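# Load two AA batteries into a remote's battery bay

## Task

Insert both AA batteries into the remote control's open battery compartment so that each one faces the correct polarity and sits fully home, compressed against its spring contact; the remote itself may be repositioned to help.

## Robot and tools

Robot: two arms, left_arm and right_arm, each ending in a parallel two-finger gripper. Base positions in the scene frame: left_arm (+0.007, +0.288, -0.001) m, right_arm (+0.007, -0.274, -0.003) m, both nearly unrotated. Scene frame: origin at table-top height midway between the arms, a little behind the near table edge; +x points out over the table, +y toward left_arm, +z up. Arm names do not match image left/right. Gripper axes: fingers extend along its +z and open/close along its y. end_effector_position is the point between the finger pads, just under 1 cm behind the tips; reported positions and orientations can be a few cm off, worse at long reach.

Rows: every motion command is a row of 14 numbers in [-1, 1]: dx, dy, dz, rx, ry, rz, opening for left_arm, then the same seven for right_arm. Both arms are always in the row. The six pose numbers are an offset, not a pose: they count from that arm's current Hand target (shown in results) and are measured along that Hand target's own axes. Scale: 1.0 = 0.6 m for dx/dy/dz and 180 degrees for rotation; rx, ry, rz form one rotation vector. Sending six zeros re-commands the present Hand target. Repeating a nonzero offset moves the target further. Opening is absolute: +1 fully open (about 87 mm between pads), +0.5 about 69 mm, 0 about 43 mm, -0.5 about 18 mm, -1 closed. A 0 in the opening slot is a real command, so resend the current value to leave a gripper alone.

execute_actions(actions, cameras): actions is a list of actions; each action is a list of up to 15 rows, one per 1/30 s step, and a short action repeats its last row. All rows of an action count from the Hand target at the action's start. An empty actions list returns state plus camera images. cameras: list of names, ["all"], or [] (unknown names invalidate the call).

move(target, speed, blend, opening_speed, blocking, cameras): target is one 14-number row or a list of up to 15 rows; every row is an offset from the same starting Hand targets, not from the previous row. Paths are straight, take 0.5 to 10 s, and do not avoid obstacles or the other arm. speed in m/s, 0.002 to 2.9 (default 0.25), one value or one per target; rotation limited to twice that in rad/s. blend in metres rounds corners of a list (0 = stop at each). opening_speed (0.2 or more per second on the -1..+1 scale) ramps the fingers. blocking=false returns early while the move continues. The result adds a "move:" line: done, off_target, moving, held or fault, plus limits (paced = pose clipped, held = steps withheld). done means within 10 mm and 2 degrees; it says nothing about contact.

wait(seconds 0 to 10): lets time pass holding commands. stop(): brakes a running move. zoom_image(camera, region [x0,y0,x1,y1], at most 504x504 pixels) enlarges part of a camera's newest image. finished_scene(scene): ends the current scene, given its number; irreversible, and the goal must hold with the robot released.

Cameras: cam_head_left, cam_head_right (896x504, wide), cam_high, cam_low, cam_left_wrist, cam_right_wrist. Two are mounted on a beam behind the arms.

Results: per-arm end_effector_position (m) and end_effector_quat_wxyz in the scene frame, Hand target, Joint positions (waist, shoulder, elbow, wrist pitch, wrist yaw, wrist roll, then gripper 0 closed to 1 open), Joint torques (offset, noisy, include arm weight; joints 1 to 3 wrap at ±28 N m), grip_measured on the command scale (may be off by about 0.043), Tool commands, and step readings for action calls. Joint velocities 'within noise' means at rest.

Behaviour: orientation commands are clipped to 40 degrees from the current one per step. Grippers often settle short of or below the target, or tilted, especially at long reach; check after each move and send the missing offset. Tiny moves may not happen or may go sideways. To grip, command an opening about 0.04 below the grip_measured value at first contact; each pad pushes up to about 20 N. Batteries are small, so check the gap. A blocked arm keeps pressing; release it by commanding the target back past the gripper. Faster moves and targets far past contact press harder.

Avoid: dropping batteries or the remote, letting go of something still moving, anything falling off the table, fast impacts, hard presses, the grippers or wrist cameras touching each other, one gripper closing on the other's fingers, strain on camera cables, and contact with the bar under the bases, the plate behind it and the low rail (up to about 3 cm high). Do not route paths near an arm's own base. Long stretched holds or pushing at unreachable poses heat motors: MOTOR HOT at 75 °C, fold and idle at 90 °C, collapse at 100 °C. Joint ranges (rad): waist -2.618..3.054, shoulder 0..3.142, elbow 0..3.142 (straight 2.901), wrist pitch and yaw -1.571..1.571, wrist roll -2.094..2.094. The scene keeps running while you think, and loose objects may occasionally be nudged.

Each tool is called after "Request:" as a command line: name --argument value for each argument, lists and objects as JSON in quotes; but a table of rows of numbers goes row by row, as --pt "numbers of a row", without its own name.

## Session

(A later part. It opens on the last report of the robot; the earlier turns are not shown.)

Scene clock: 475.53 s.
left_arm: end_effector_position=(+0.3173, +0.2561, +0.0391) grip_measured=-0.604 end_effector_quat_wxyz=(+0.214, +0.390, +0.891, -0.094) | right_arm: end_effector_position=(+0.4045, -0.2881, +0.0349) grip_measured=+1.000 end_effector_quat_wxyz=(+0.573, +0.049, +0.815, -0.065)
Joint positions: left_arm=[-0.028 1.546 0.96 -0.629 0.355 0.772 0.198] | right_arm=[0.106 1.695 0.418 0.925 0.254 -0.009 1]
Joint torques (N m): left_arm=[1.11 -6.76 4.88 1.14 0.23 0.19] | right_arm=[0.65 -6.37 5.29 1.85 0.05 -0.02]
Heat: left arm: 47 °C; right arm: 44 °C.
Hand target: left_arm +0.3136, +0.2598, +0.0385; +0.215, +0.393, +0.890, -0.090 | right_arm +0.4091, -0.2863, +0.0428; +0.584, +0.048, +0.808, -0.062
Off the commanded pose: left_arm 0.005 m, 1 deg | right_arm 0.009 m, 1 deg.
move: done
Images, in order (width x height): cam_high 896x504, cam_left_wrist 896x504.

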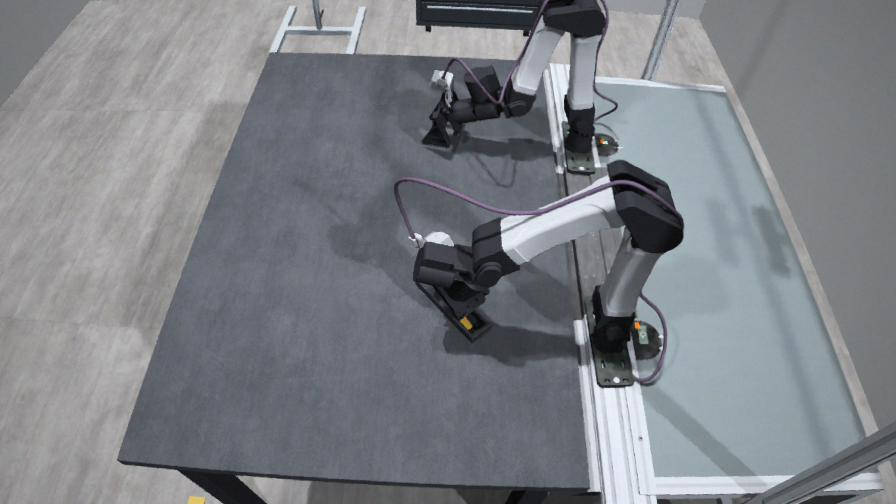

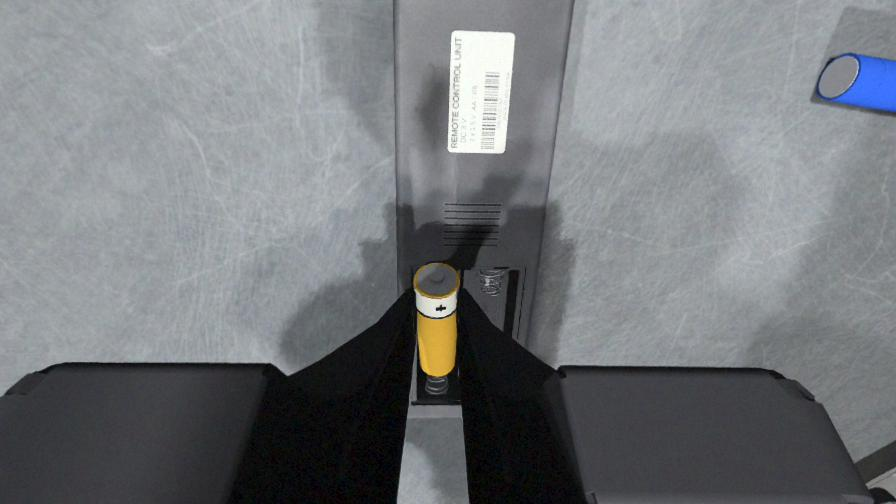

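Request:
move --pt "-0.0449 0 -0.0893 0 0 0 -0.66 0 0 0 0 0 0 1.0" --pt "0.0375 0.145 -0.1335 0.0581 0.1417 0.2309 -0.66 0 0 0 0 0 0 1.0" --pt "0.0982 0.145 -0.013 0.0581 0.1417 0.2309 -0.66 0 0 0 0 0 0 1.0" --speed '[0.08, 0.15, 0.06]' --cameras '["cam_left_wrist", "cam_high"]'

Scene clock: 546.77 s.
left_arm: end_effector_position=(+0.3405, +0.3553, +0.0230) grip_measured=-0.604 end_effector_quat_wxyz=(+0.008, +0.705, +0.709, -0.006) | right_arm: end_effector_position=(+0.4045, -0.2881, +0.0349) grip_measured=+1.000 end_effector_quat_wxyz=(+0.573, +0.049, +0.815, -0.065)
Joint positions: left_arm=[0.06 1.843 1.258 -0.961 0.034 1.66 0.198] | right_arm=[0.106 1.695 0.418 0.925 0.254 -0.009 1]
Joint torques (N m): left_arm=[0.66 -6.82 5.15 0.56 -0.09 0.15] | right_arm=[0.64 -6.34 5.34 1.84 0.04 -0.02]
Heat: left arm: 47 °C; right arm: 44 °C.
Hand target: left_arm +0.3401, +0.3600, +0.0194; +0.000, +0.707, +0.707, +0.000 | right_arm +0.4091, -0.2863, +0.0428; +0.584, +0.048, +0.808, -0.062
Off the commanded pose: left_arm 0.006 m, 1 deg | right_arm 0.009 m, 1 deg.
move: done
Images, in order (width x height): cam_high 896x504, cam_left_wrist 896x504.

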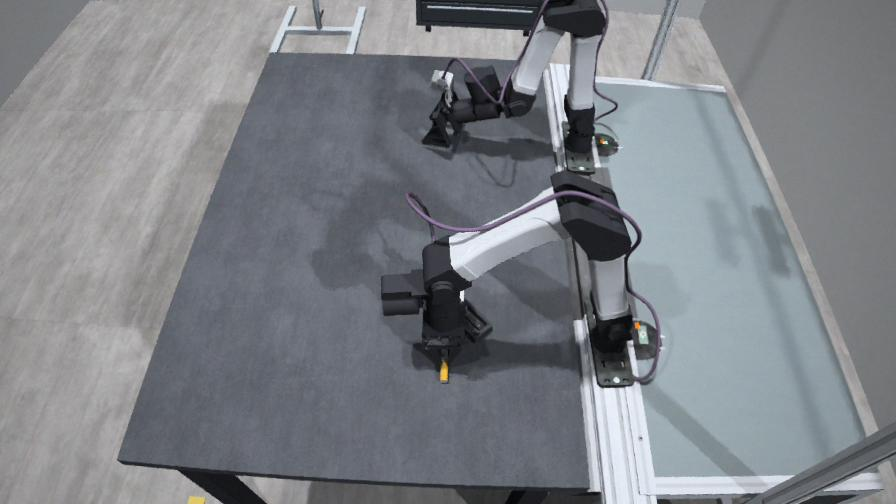

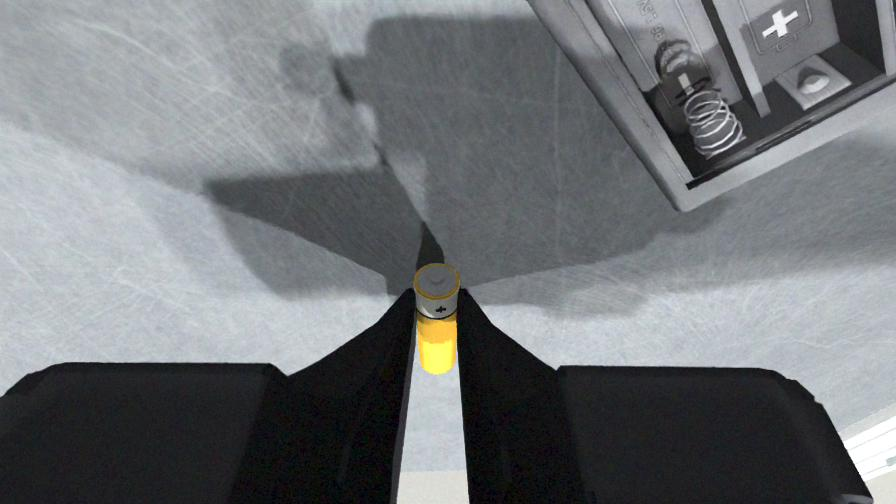

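Request:
move --pt "0 0 0.0067 0 0 0 -0.66 0 0 0 0 0 0 1.0" --pt "0 0 0.0067 0 0 0 0.0 0 0 0 0 0 0 1.0" --speed 0.03 --opening_speed 0.5 --cameras '["cam_left_wrist"]'

Scene clock: 553.13 s.
left_arm: end_effector_position=(+0.3417, +0.3556, +0.0213) grip_measured=+0.000 end_effector_quat_wxyz=(+0.010, +0.705, +0.709, -0.003) | right_arm: end_effector_position=(+0.4045, -0.2881, +0.0349) grip_measured=+1.000 end_effector_quat_wxyz=(+0.573, +0.049, +0.815, -0.065)
Joint positions: left_arm=[0.06 1.843 1.25 -0.946 0.033 1.66 0.5] | right_arm=[0.106 1.695 0.418 0.925 0.254 -0.009 1]
Joint torques (N m): left_arm=[0.57 -6.39 4.92 0.58 -0.08 0.13] | right_arm=[0.68 -6.35 5.31 1.84 0.06 -0.01]
Heat: left arm: 47 °C; right arm: 44 °C.
Hand target: left_arm +0.3401, +0.3600, +0.0154; +0.000, +0.707, +0.707, +0.000 | right_arm +0.4091, -0.2863, +0.0428; +0.584, +0.048, +0.808, -0.062
Off the commanded pose: left_arm 0.008 m, 1 deg | right_arm 0.009 m, 1 deg.
move: done
Images, in order (width x height): cam_left_wrist 896x504.

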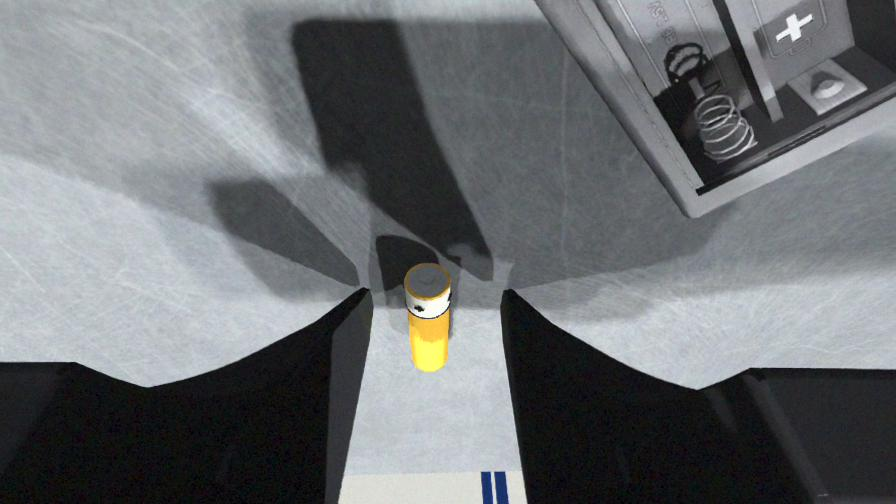

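Request:
zoom_image --camera "cam_left_wrist" --region '[530, 0, 896, 230]'

Scaled by 1.377 from the camera's 896x504 image, which has a finer 1280x720 frame.

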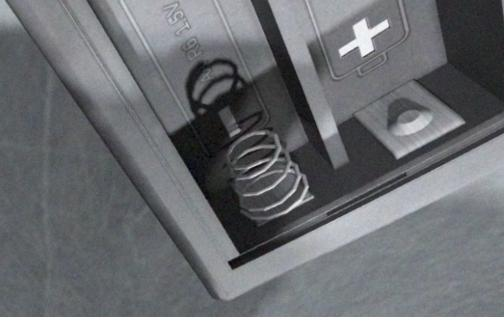

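Request:
move --pt "0 0 -0.1667 0 0 0 0.0 0 0 0 0 0 0 1.0" --pt "-0.2213 -0.0157 -0.145 0 0 -0.2417 0.8 0 0 0 0 0 0 1.0" --speed '[0.12, 0.18]' --blend '[0.03, 0]' --cameras '["cam_left_wrist", "cam_high"]'

Scene clock: 576.60 s.
left_arm: end_effector_position=(+0.3274, +0.2259, +0.0981) grip_measured=+0.800 end_effector_quat_wxyz=(+0.001, +0.397, +0.918, -0.009) | right_arm: end_effector_position=(+0.4045, -0.2881, +0.0349) grip_measured=+1.000 end_effector_quat_wxyz=(+0.573, +0.049, +0.815, -0.065)
Joint positions: left_arm=[-0.281 1.878 1.613 -1.279 0.024 0.571 0.9] | right_arm=[0.106 1.695 0.418 0.925 0.254 -0.009 1]
Joint torques (N m): left_arm=[-0.01 -7.15 9.55 0.29 -0.11 -0.03] | right_arm=[0.66 -6.37 5.33 1.85 0.06 -0.02]
Heat: left arm: 47 °C; right arm: 44 °C.
Hand target: left_arm +0.3306, +0.2272, +0.1025; +0.000, +0.395, +0.919, +0.000 | right_arm +0.4091, -0.2863, +0.0428; +0.584, +0.048, +0.808, -0.062
Off the commanded pose: left_arm 0.006 m, 1 deg | right_arm 0.009 m, 1 deg.
move: done
Images, in order (width x height): cam_high 896x504, cam_left_wrist 896x504.

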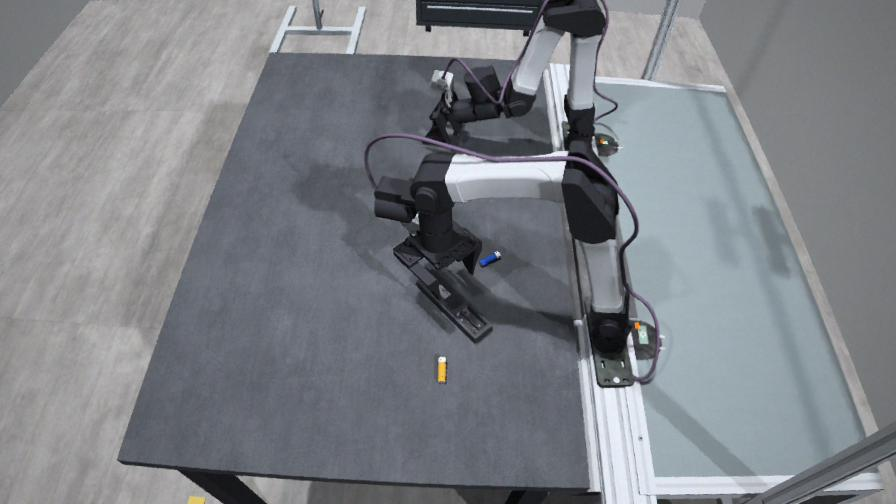

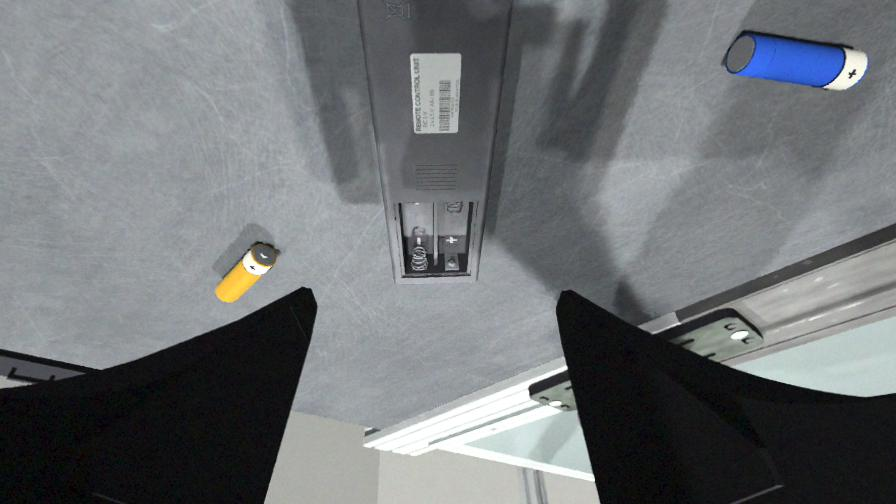

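Request:
move --pt "0 0 0.1375 0 0 0 0.8 0 0 0 0 0 0 1.0" --pt "0 0 0.1375 0 0 0 0.0 0 0 0 0 0 0 1.0" --speed 0.08 --opening_speed 0.5 --cameras '["cam_left_wrist"]'

Scene clock: 588.73 s.
left_arm: end_effector_position=(+0.3312, +0.2255, +0.0240) grip_measured=+0.078 end_effector_quat_wxyz=(+0.003, +0.395, +0.918, -0.008) | right_arm: end_effector_position=(+0.4045, -0.2881, +0.0349) grip_measured=+1.000 end_effector_quat_wxyz=(+0.573, +0.049, +0.815, -0.065)
Joint positions: left_arm=[-0.281 1.941 1.402 -1 0.023 0.567 0.539] | right_arm=[0.106 1.695 0.418 0.925 0.254 -0.009 1]
Joint torques (N m): left_arm=[-0.14 -7.73 5.27 0.63 -0.1 0] | right_arm=[0.66 -6.32 5.34 1.84 0.06 -0.02]
Heat: left arm: 48 °C; right arm: 44 °C.
Hand target: left_arm +0.3306, +0.2272, +0.0200; +0.000, +0.395, +0.919, +0.000 | right_arm +0.4091, -0.2863, +0.0428; +0.584, +0.048, +0.808, -0.062
Off the commanded pose: left_arm 0.004 m, 1 deg | right_arm 0.009 m, 1 deg.
move: done
Images, in order (width x height): cam_left_wrist 896x504.

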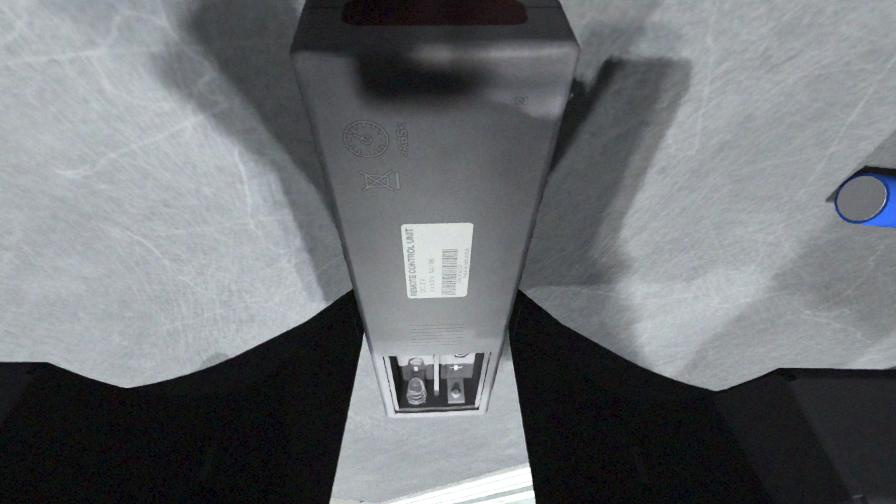

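Request:
move --pt "0 0 -0.1167 0 0 0 0.0 0 0 0 0 0 0 1.0" --pt "-0.217 -0.1705 -0.1167 0 0 0.4917 0.0 0 0 0 0 0 0 1.0" --speed '[0.1, 0.2]' --blend '[0.02, 0]' --cameras '["cam_left_wrist", "cam_high", "cam_head_left"]'

Scene clock: 603.20 s.
left_arm: end_effector_position=(+0.3426, +0.0625, +0.0834) grip_measured=+0.078 end_effector_quat_wxyz=(+0.005, +0.921, +0.390, -0.009) | right_arm: end_effector_position=(+0.4045, -0.2881, +0.0349) grip_measured=+1.000 end_effector_quat_wxyz=(+0.573, +0.049, +0.815, -0.065)
Joint positions: left_arm=[-0.725 2.034 1.779 -1.288 0.014 1.651 0.539] | right_arm=[0.106 1.695 0.418 0.925 0.254 -0.009 1]
Joint torques (N m): left_arm=[0.02 -8.57 9.76 0.17 -0.08 0.13] | right_arm=[0.64 -6.35 5.33 1.85 0.07 -0.03]
Heat: left arm: 50 °C; right arm: 44 °C.
Hand target: left_arm +0.3460, +0.0623, +0.0901; +0.000, +0.924, +0.382, +0.000 | right_arm +0.4091, -0.2863, +0.0428; +0.584, +0.048, +0.808, -0.062
Off the commanded pose: left_arm 0.007 m, 1 deg | right_arm 0.009 m, 1 deg.
move: done
Images, in order (width x height): cam_head_left 896x504, cam_high 896x504, cam_left_wrist 896x504.

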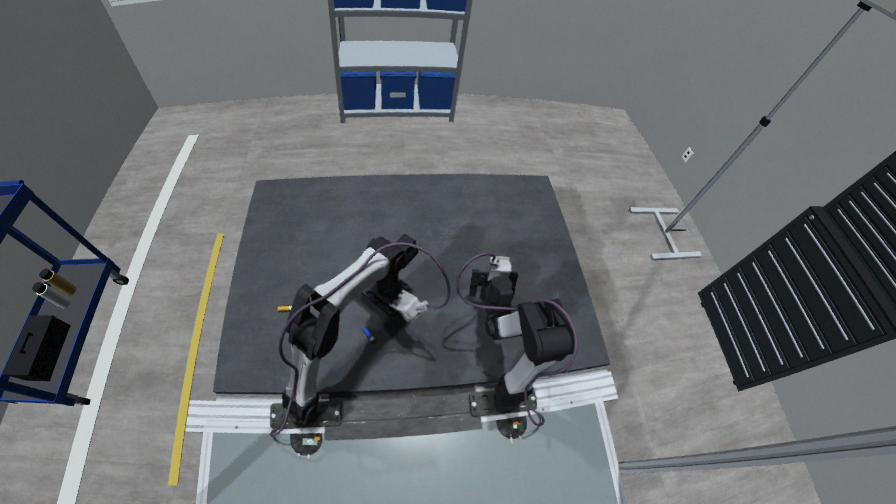

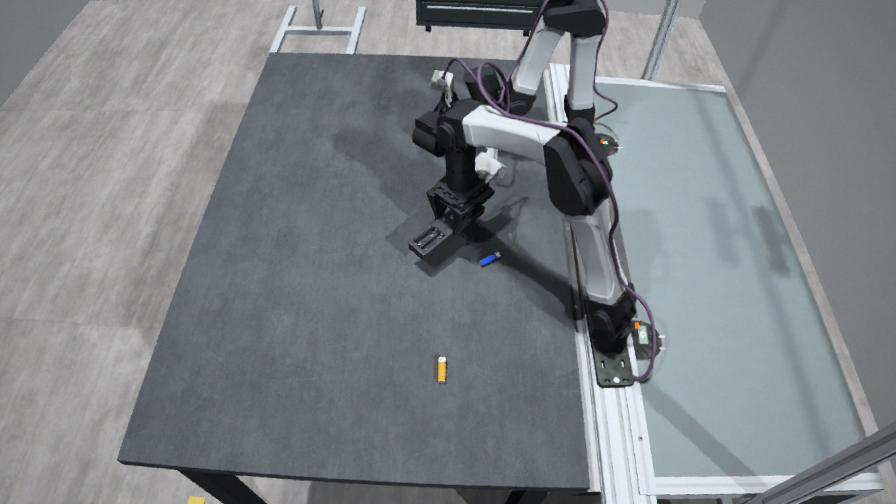

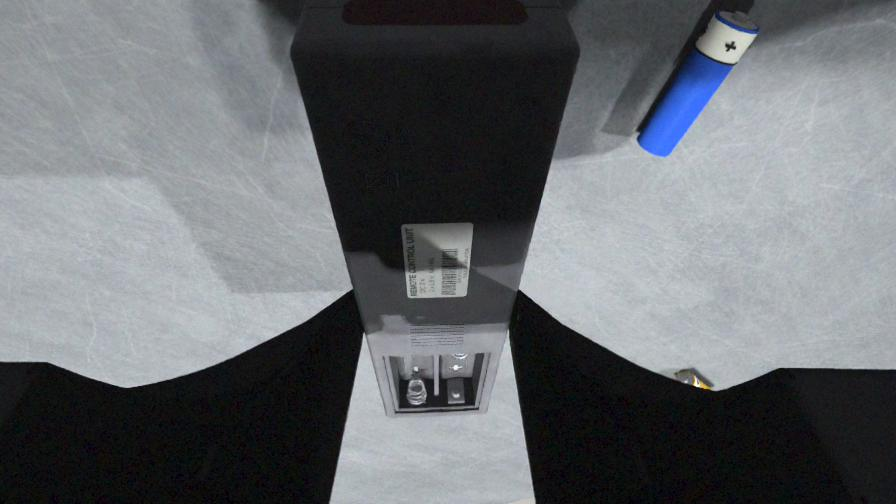

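Request:
move --pt "0 0 0.1177 0 0 0 0.0 0 0 0 0 0 0 1.0" --pt "0 0 0.1177 0 0 0 0.7 0 0 0 0 0 0 1.0" --speed 0.07 --opening_speed 0.6 --cameras '["cam_left_wrist", "cam_high"]'

Scene clock: 609.03 s.
left_arm: end_effector_position=(+0.3471, +0.0607, +0.0271) grip_measured=+0.700 end_effector_quat_wxyz=(+0.008, +0.921, +0.390, -0.001) | right_arm: end_effector_position=(+0.4045, -0.2881, +0.0349) grip_measured=+1.000 end_effector_quat_wxyz=(+0.573, +0.049, +0.815, -0.065)
Joint positions: left_arm=[-0.725 2.074 1.611 -1.068 0.004 1.652 0.85] | right_arm=[0.106 1.695 0.418 0.925 0.254 -0.009 1]
Joint torques (N m): left_arm=[-0.03 -8.34 4.7 0.6 0 0.14] | right_arm=[0.66 -6.35 5.29 1.84 0.07 -0.01]
Heat: left arm: 50 °C; right arm: 44 °C.
Hand target: left_arm +0.3460, +0.0623, +0.0194; +0.000, +0.924, +0.382, +0.000 | right_arm +0.4091, -0.2863, +0.0428; +0.584, +0.048, +0.808, -0.062
Off the commanded pose: left_arm 0.008 m, 1 deg | right_arm 0.009 m, 1 deg.
move: done
Images, in order (width x height): cam_high 896x504, cam_left_wrist 896x504.

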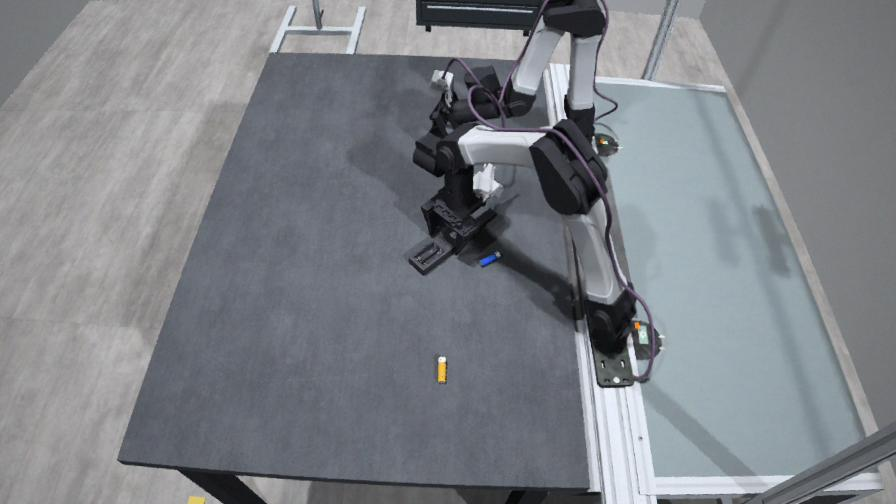

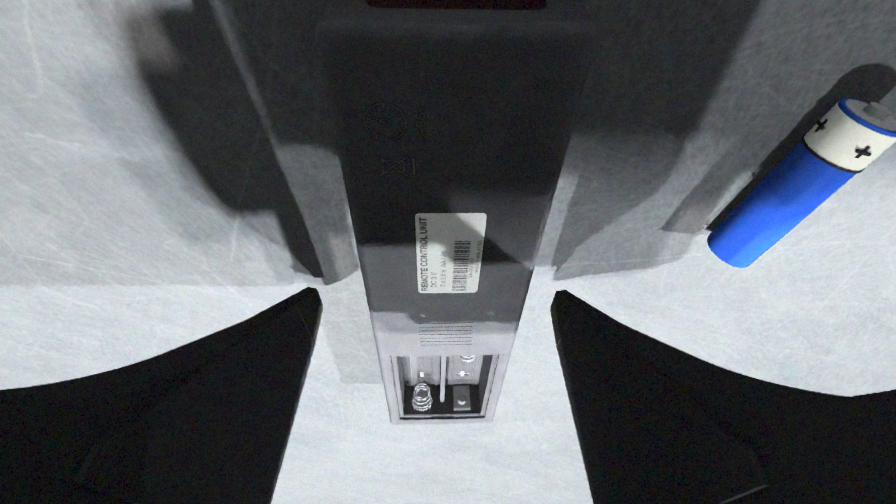

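Request:
move --pt "0 0 -0.201 0 0 0 0.7 0 0 0 0 0 0 1.0" --pt "0.167 -0.2047 -0.201 0 0 -0.639 0.3 0 0 0 0 0 0 1.0" --pt "0.3438 -0.3485 -0.1343 0 0 0.75 0.0 0 0 0 0 0 0 1.0" --speed '[0.15, 0.3, 0.3]' --blend '[0.02, 0.03, 0]' --cameras '["cam_left_wrist", "cam_high", "cam_head_left", "cam_low"]'

Scene clock: 643.63 s.
left_arm: end_effector_position=(+0.3424, +0.3566, +0.0912) grip_measured=+0.000 end_effector_quat_wxyz=(+0.014, +0.702, -0.712, -0.014) | right_arm: end_effector_position=(+0.4045, -0.2881, +0.0349) grip_measured=+1.000 end_effector_quat_wxyz=(+0.573, +0.049, +0.815, -0.065)
Joint positions: left_arm=[0.289 1.898 1.601 -1.292 0.006 -1.232 0.5] | right_arm=[0.106 1.695 0.418 0.925 0.254 -0.009 1]
Joint torques (N m): left_arm=[0.75 -10.78 5.27 0.53 0.11 -0.05] | right_arm=[0.64 -6.35 5.31 1.84 0.07 -0.02]
Heat: left arm: 53 °C; right arm: 44 °C.
Hand target: left_arm +0.3441, +0.3561, +0.1000; +0.000, +0.707, -0.707, +0.000 | right_arm +0.4091, -0.2863, +0.0428; +0.584, +0.048, +0.808, -0.062
Off the commanded pose: left_arm 0.009 m, 2 deg | right_arm 0.009 m, 1 deg.
move: done; blend cut to 0 m at target 2
Images, in order (width x height): cam_head_left 896x504, cam_high 896x504, cam_low 896x504, cam_left_wrist 896x504.

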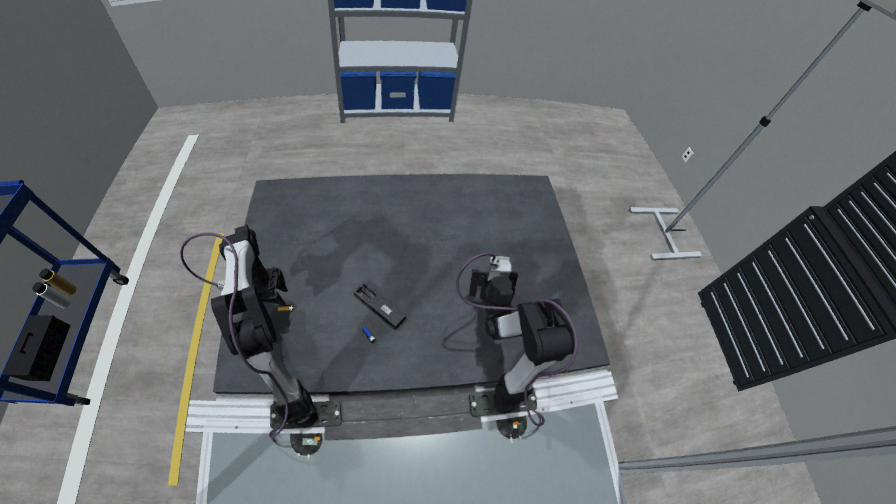

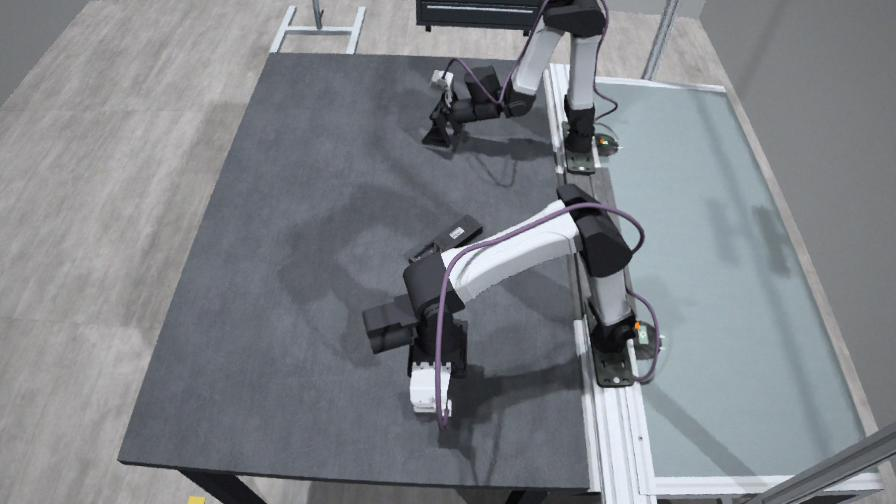

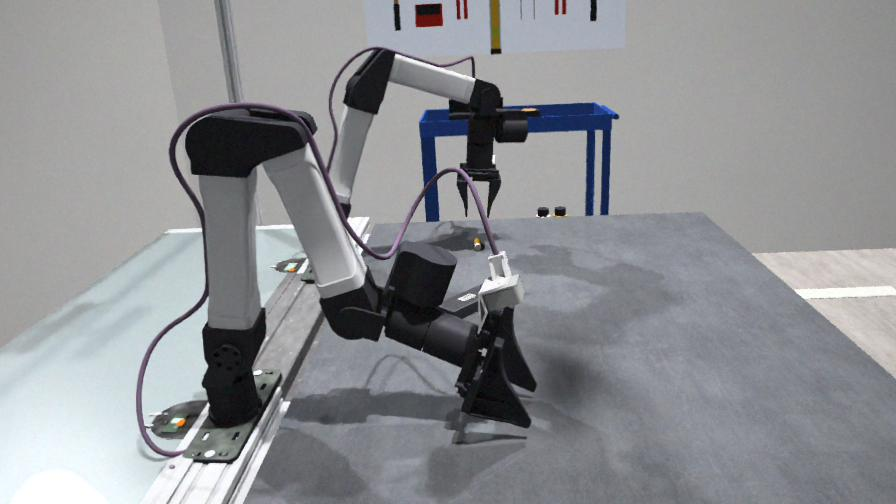

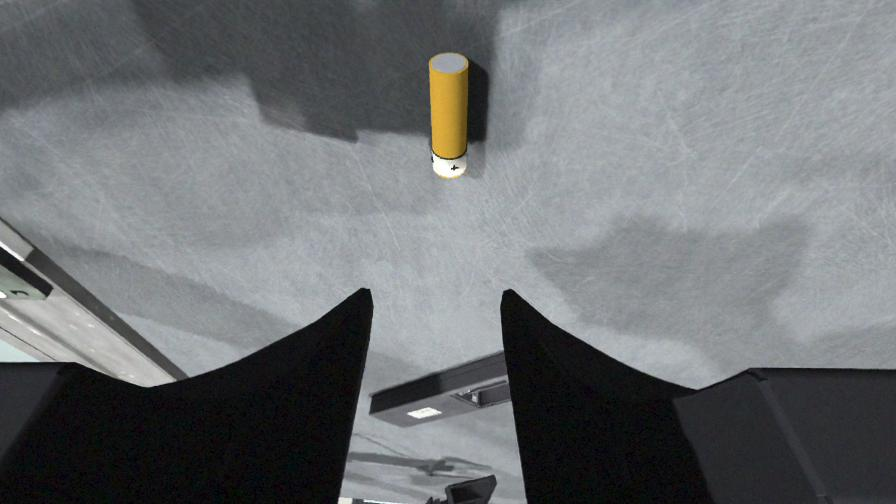

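Request:
move --pt "0 0 0 0 0 0 0.0 -0.149 0.0174 -0.0687 0 0 0 1.0" --pt "0 0 0 0 0 0 0.0 -0.06 0.4574 -0.296 -0.2888 0.0134 -0.0916 1.0" --speed '[0.15, 0.2]' --blend '[0.03, 0]' --cameras '["cam_right_wrist", "cam_high", "cam_head_right", "cam_low"]'

Scene clock: 659.00 s.
left_arm: end_effector_position=(+0.3424, +0.3566, +0.0912) grip_measured=+0.000 end_effector_quat_wxyz=(+0.014, +0.702, -0.712, -0.014) | right_arm: end_effector_position=(+0.2882, +0.0005, +0.1051) grip_measured=+1.000 end_effector_quat_wxyz=(+0.497, -0.318, +0.780, +0.207)
Joint positions: left_arm=[0.289 1.898 1.601 -1.292 0.006 -1.232 0.5] | right_arm=[0.815 1.407 0.626 0.312 0.018 -0.013 1]
Joint torques (N m): left_arm=[0.77 -10.73 5.12 0.53 0.11 -0.04] | right_arm=[0.8 -3.73 9.01 2.07 -0.12 -0.14]
Heat: left arm: 53 °C; right arm: 44 °C.
Hand target: left_arm +0.3441, +0.3561, +0.1000; +0.000, +0.707, -0.707, +0.000 | right_arm +0.2953, +0.0124, +0.1200; +0.515, -0.323, +0.764, +0.218
Off the commanded pose: left_arm 0.009 m, 2 deg | right_arm 0.020 m, 3 deg.
move: off_target (right_arm)
Images, in order (width x height): cam_head_right 896x504, cam_high 896x504, cam_low 896x504, cam_right_wrist 896x504.

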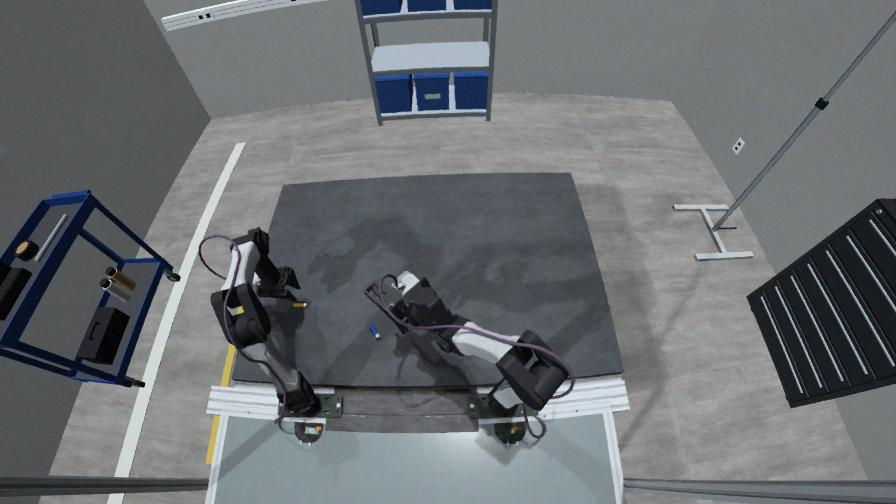

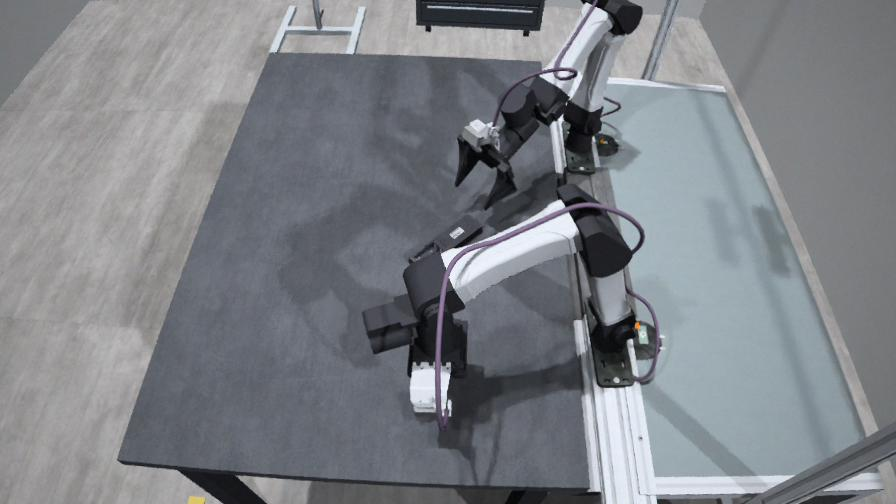

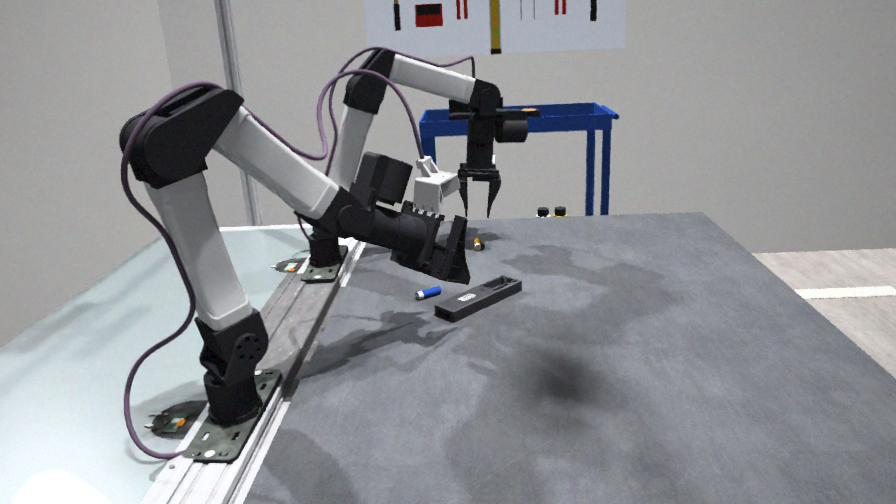

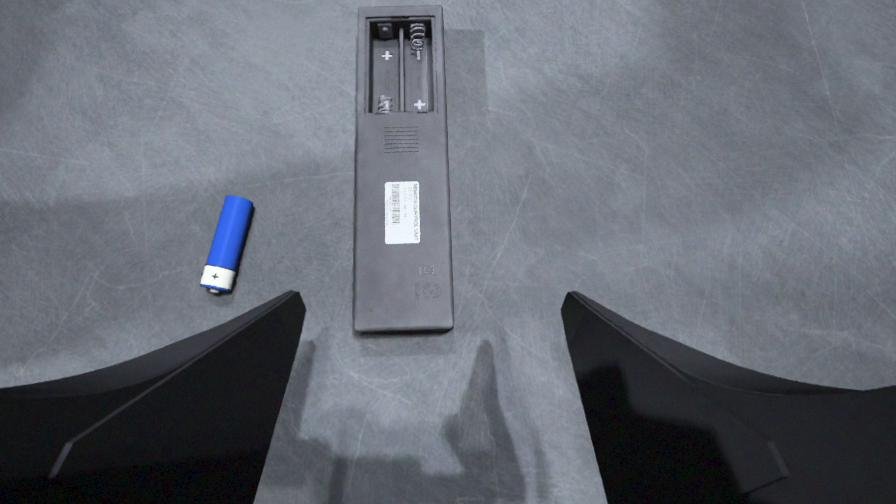

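Request:
move --target '[0,0,0,0,0,0,0.0, 0.0773,0.0295,0.0312,-0.0061,0,-0.0028,1.0]' --speed 0.12 --cameras '["cam_right_wrist", "cam_low"]'

Scene clock: 685.80 s.
left_arm: end_effector_position=(+0.3424, +0.3566, +0.0912) grip_measured=+0.000 end_effector_quat_wxyz=(+0.014, +0.702, -0.712, -0.014) | right_arm: end_effector_position=(+0.2819, +0.0208, +0.0698) grip_measured=+1.000 end_effector_quat_wxyz=(+0.507, -0.331, +0.765, +0.220)
Joint positions: left_arm=[0.289 1.898 1.601 -1.292 0.006 -1.232 0.5] | right_arm=[0.863 1.559 0.544 0.58 0.028 -0.013 1]
Joint torques (N m): left_arm=[0.75 -10.69 5.18 0.53 0.12 -0.05] | right_arm=[0.96 -4.04 5.65 2.07 0.08 -0.02]
Heat: left arm: 55 °C; right arm: 47 °C.
Hand target: left_arm +0.3441, +0.3561, +0.1000; +0.000, +0.707, -0.707, +0.000 | right_arm +0.2826, +0.0248, +0.0701; +0.513, -0.331, +0.760, +0.223
Off the commanded pose: left_arm 0.009 m, 2 deg | right_arm 0.004 m, 1 deg.
move: done
Images, in order (width x height): cam_low 896x504, cam_right_wrist 896x504.

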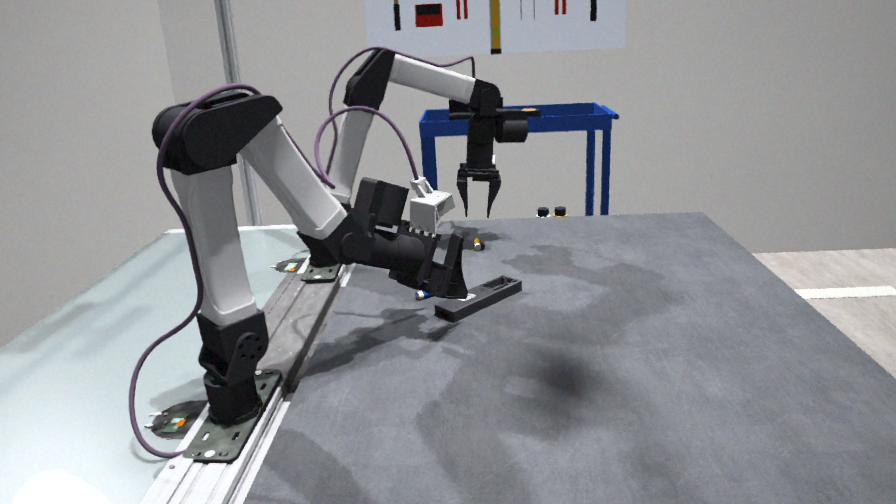

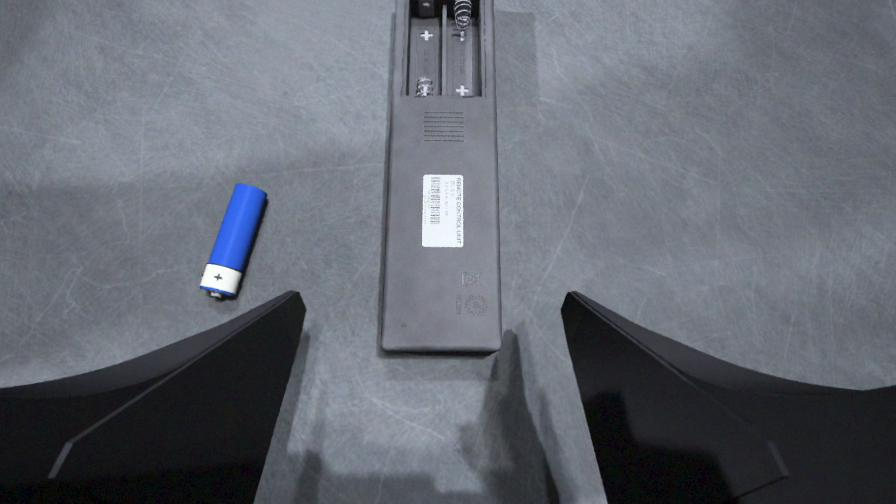

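Request:
move --target '[0,0,0,0,0,0,0.0, 0.0649,-0.0016,0.0263,0,0,0,1.0]' --speed 0.08 --cameras '["cam_right_wrist", "cam_low"]'

Request:
zoom_image --camera "cam_low" --region '[390, 170, 550, 340]'

Scene clock: 695.77 s.
left_arm: end_effector_position=(+0.3424, +0.3566, +0.0912) grip_measured=+0.000 end_effector_quat_wxyz=(+0.014, +0.702, -0.712, -0.014) | right_arm: end_effector_position=(+0.2823, +0.0228, +0.0283) grip_measured=+1.000 end_effector_quat_wxyz=(+0.508, -0.331, +0.764, +0.220)
Joint positions: left_arm=[0.289 1.898 1.601 -1.292 0.006 -1.232 0.5] | right_arm=[0.863 1.741 0.483 0.825 0.028 -0.013 1]
Joint torques (N m): left_arm=[0.75 -10.73 5.27 0.53 0.1 -0.06] | right_arm=[0.23 -4.7 4.41 2.04 0 -0.06]
Heat: left arm: 55 °C; right arm: 47 °C.
Hand target: left_arm +0.3441, +0.3561, +0.1000; +0.000, +0.707, -0.707, +0.000 | right_arm +0.2833, +0.0241, +0.0281; +0.513, -0.331, +0.760, +0.223
Off the commanded pose: left_arm 0.009 m, 2 deg | right_arm 0.002 m, 1 deg.
move: done
Images, in order (width x height): cam_low 896x504, cam_right_wrist 896x504.

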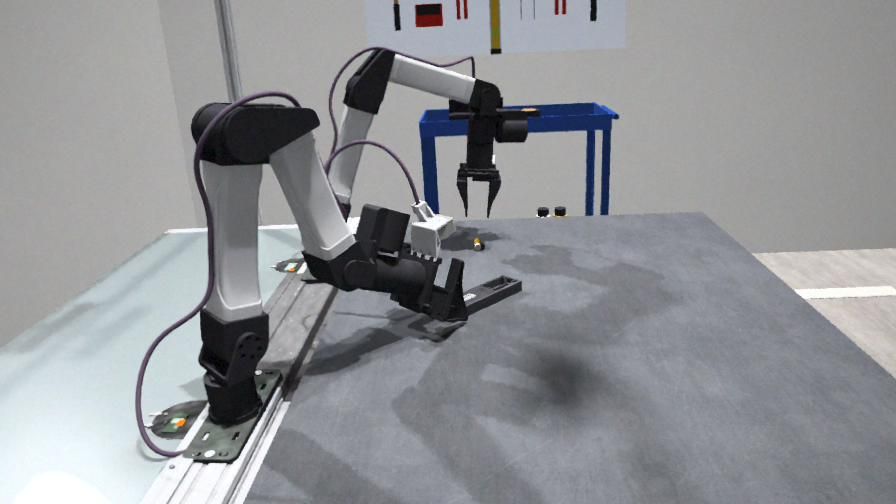

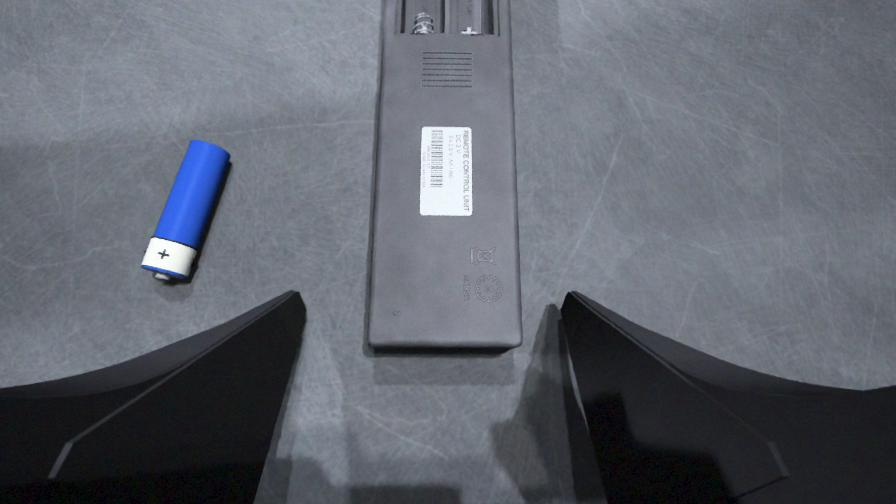

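Scaled by 2.965 from the camera's 896x504 image, which has a finer 1280x720 frame.

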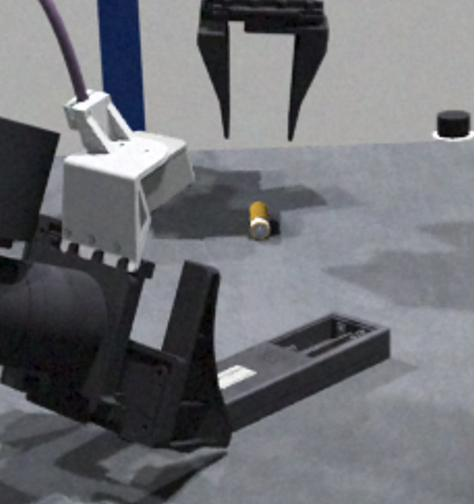

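Request:
move --target '[0,0,0,0,0,0,0.0, 0,-0.003,0,0,0,0,0.0]' --speed 0.05 --opening_speed 0.5 --cameras '["cam_right_wrist", "cam_low"]'

Scene clock: 701.57 s.
left_arm: end_effector_position=(+0.3424, +0.3566, +0.0912) grip_measured=+0.000 end_effector_quat_wxyz=(+0.014, +0.702, -0.712, -0.014) | right_arm: end_effector_position=(+0.2836, +0.0217, +0.0285) grip_measured=+0.085 end_effector_quat_wxyz=(+0.508, -0.329, +0.765, +0.219)
Joint positions: left_arm=[0.289 1.898 1.601 -1.292 0.006 -1.232 0.5] | right_arm=[0.859 1.741 0.483 0.825 0.028 -0.013 0.542]
Joint torques (N m): left_arm=[0.77 -10.7 5.24 0.54 0.11 -0.06] | right_arm=[-0.02 -4.77 4.41 2.04 -0.07 -0.09]
Heat: left arm: 55 °C; right arm: 48 °C.
Hand target: left_arm +0.3441, +0.3561, +0.1000; +0.000, +0.707, -0.707, +0.000 | right_arm +0.2846, +0.0230, +0.0281; +0.513, -0.331, +0.760, +0.223
Off the commanded pose: left_arm 0.009 m, 2 deg | right_arm 0.002 m, 1 deg.
move: done
Images, in order (width x height): cam_low 896x504, cam_right_wrist 896x504.

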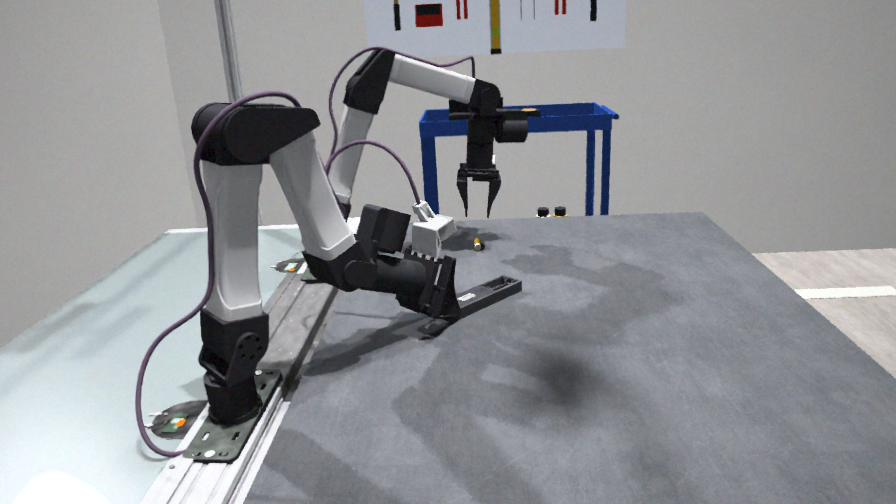

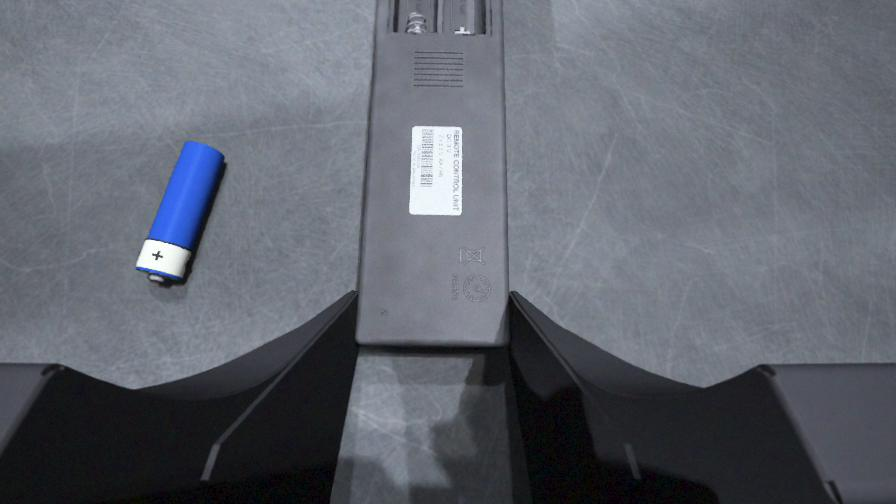

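Request:
move --target '[-0.0133,-0.007,0.1392,0,0,0,0.0, 0,0,0,0,0,0,0.0]' --speed 0.1 --cameras '["cam_left_wrist"]'

Scene clock: 712.53 s.
left_arm: end_effector_position=(+0.3482, +0.3636, +0.0199) grip_measured=+0.000 end_effector_quat_wxyz=(-0.003, +0.705, -0.709, -0.006) | right_arm: end_effector_position=(+0.2836, +0.0217, +0.0285) grip_measured=+0.085 end_effector_quat_wxyz=(+0.508, -0.329, +0.765, +0.219)
Joint positions: left_arm=[0.299 1.947 1.382 -0.986 0.006 -1.232 0.5] | right_arm=[0.859 1.741 0.483 0.825 0.028 -0.013 0.542]
Joint torques (N m): left_arm=[1.03 -7.77 5.26 0.59 0.12 0.07] | right_arm=[-0.02 -4.77 4.4 2.04 -0.08 -0.09]
Heat: left arm: 56 °C; right arm: 49 °C.
Hand target: left_arm +0.3483, +0.3640, +0.0164; +0.000, +0.707, -0.707, +0.000 | right_arm +0.2846, +0.0230, +0.0281; +0.513, -0.331, +0.760, +0.223
Off the commanded pose: left_arm 0.004 m, 1 deg | right_arm 0.002 m, 1 deg.
move: done
Images, in order (width x height): cam_left_wrist 896x504.

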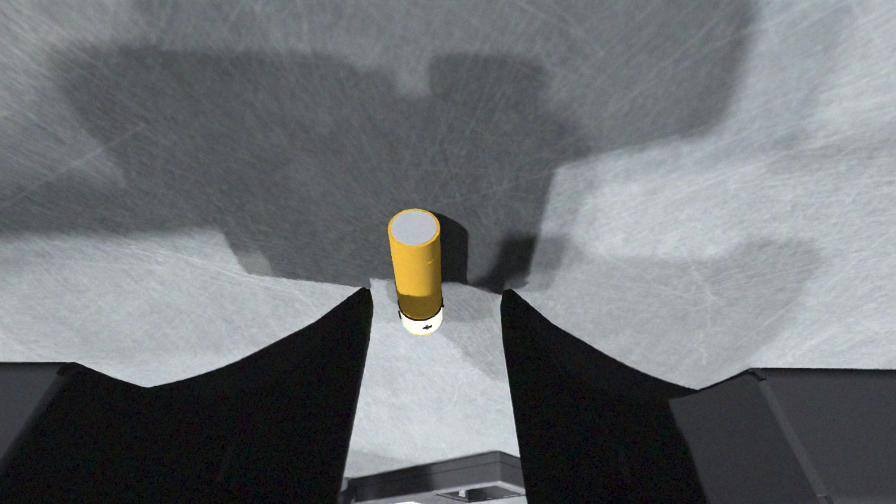

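Request:
move --pt "-0.0167 0.01 -0.05 0 0 0 0.0 0 0 0 0 0 0 0.0" --pt "-0.0167 0.01 0.0 0 0 0 0.0 0 0 0 0 0 0 0.0" --speed 0.1 --cameras '["cam_left_wrist"]'

Scene clock: 751.33 s.
left_arm: end_effector_position=(+0.3422, +0.3747, +0.0192) grip_measured=+0.000 end_effector_quat_wxyz=(-0.002, +0.707, -0.707, -0.007) | right_arm: end_effector_position=(+0.2836, +0.0217, +0.0285) grip_measured=+0.085 end_effector_quat_wxyz=(+0.508, -0.329, +0.765, +0.219)
Joint positions: left_arm=[0.334 1.944 1.373 -0.983 0.006 -1.202 0.5] | right_arm=[0.859 1.741 0.483 0.825 0.028 -0.013 0.542]
Joint torques (N m): left_arm=[0.75 -8.02 5.11 0.67 0.12 0.09] | right_arm=[-0.01 -4.77 4.41 2.03 -0.08 -0.09]
Heat: left arm: 56 °C; right arm: 50 °C.
Hand target: left_arm +0.3423, +0.3740, +0.0164; +0.000, +0.707, -0.707, +0.000 | right_arm +0.2846, +0.0230, +0.0281; +0.513, -0.331, +0.760, +0.223
Off the commanded pose: left_arm 0.003 m, 1 deg | right_arm 0.002 m, 1 deg.
move: done
Images, in order (width x height): cam_left_wrist 896x504.

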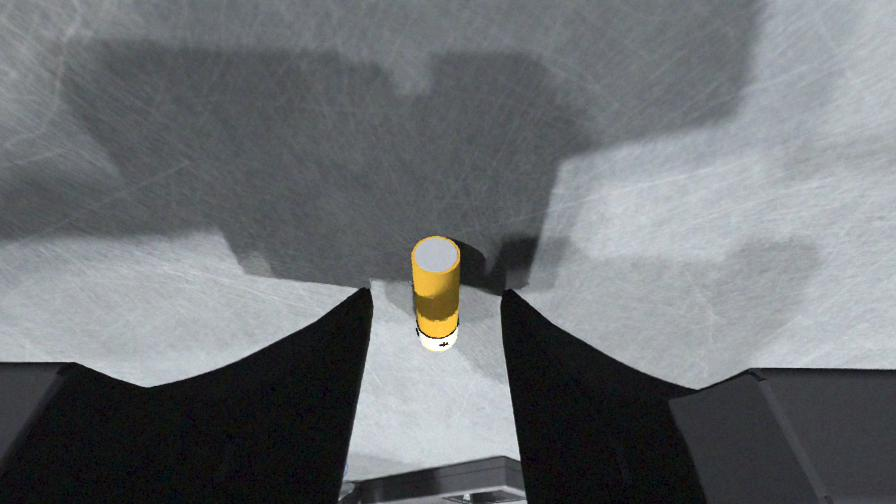

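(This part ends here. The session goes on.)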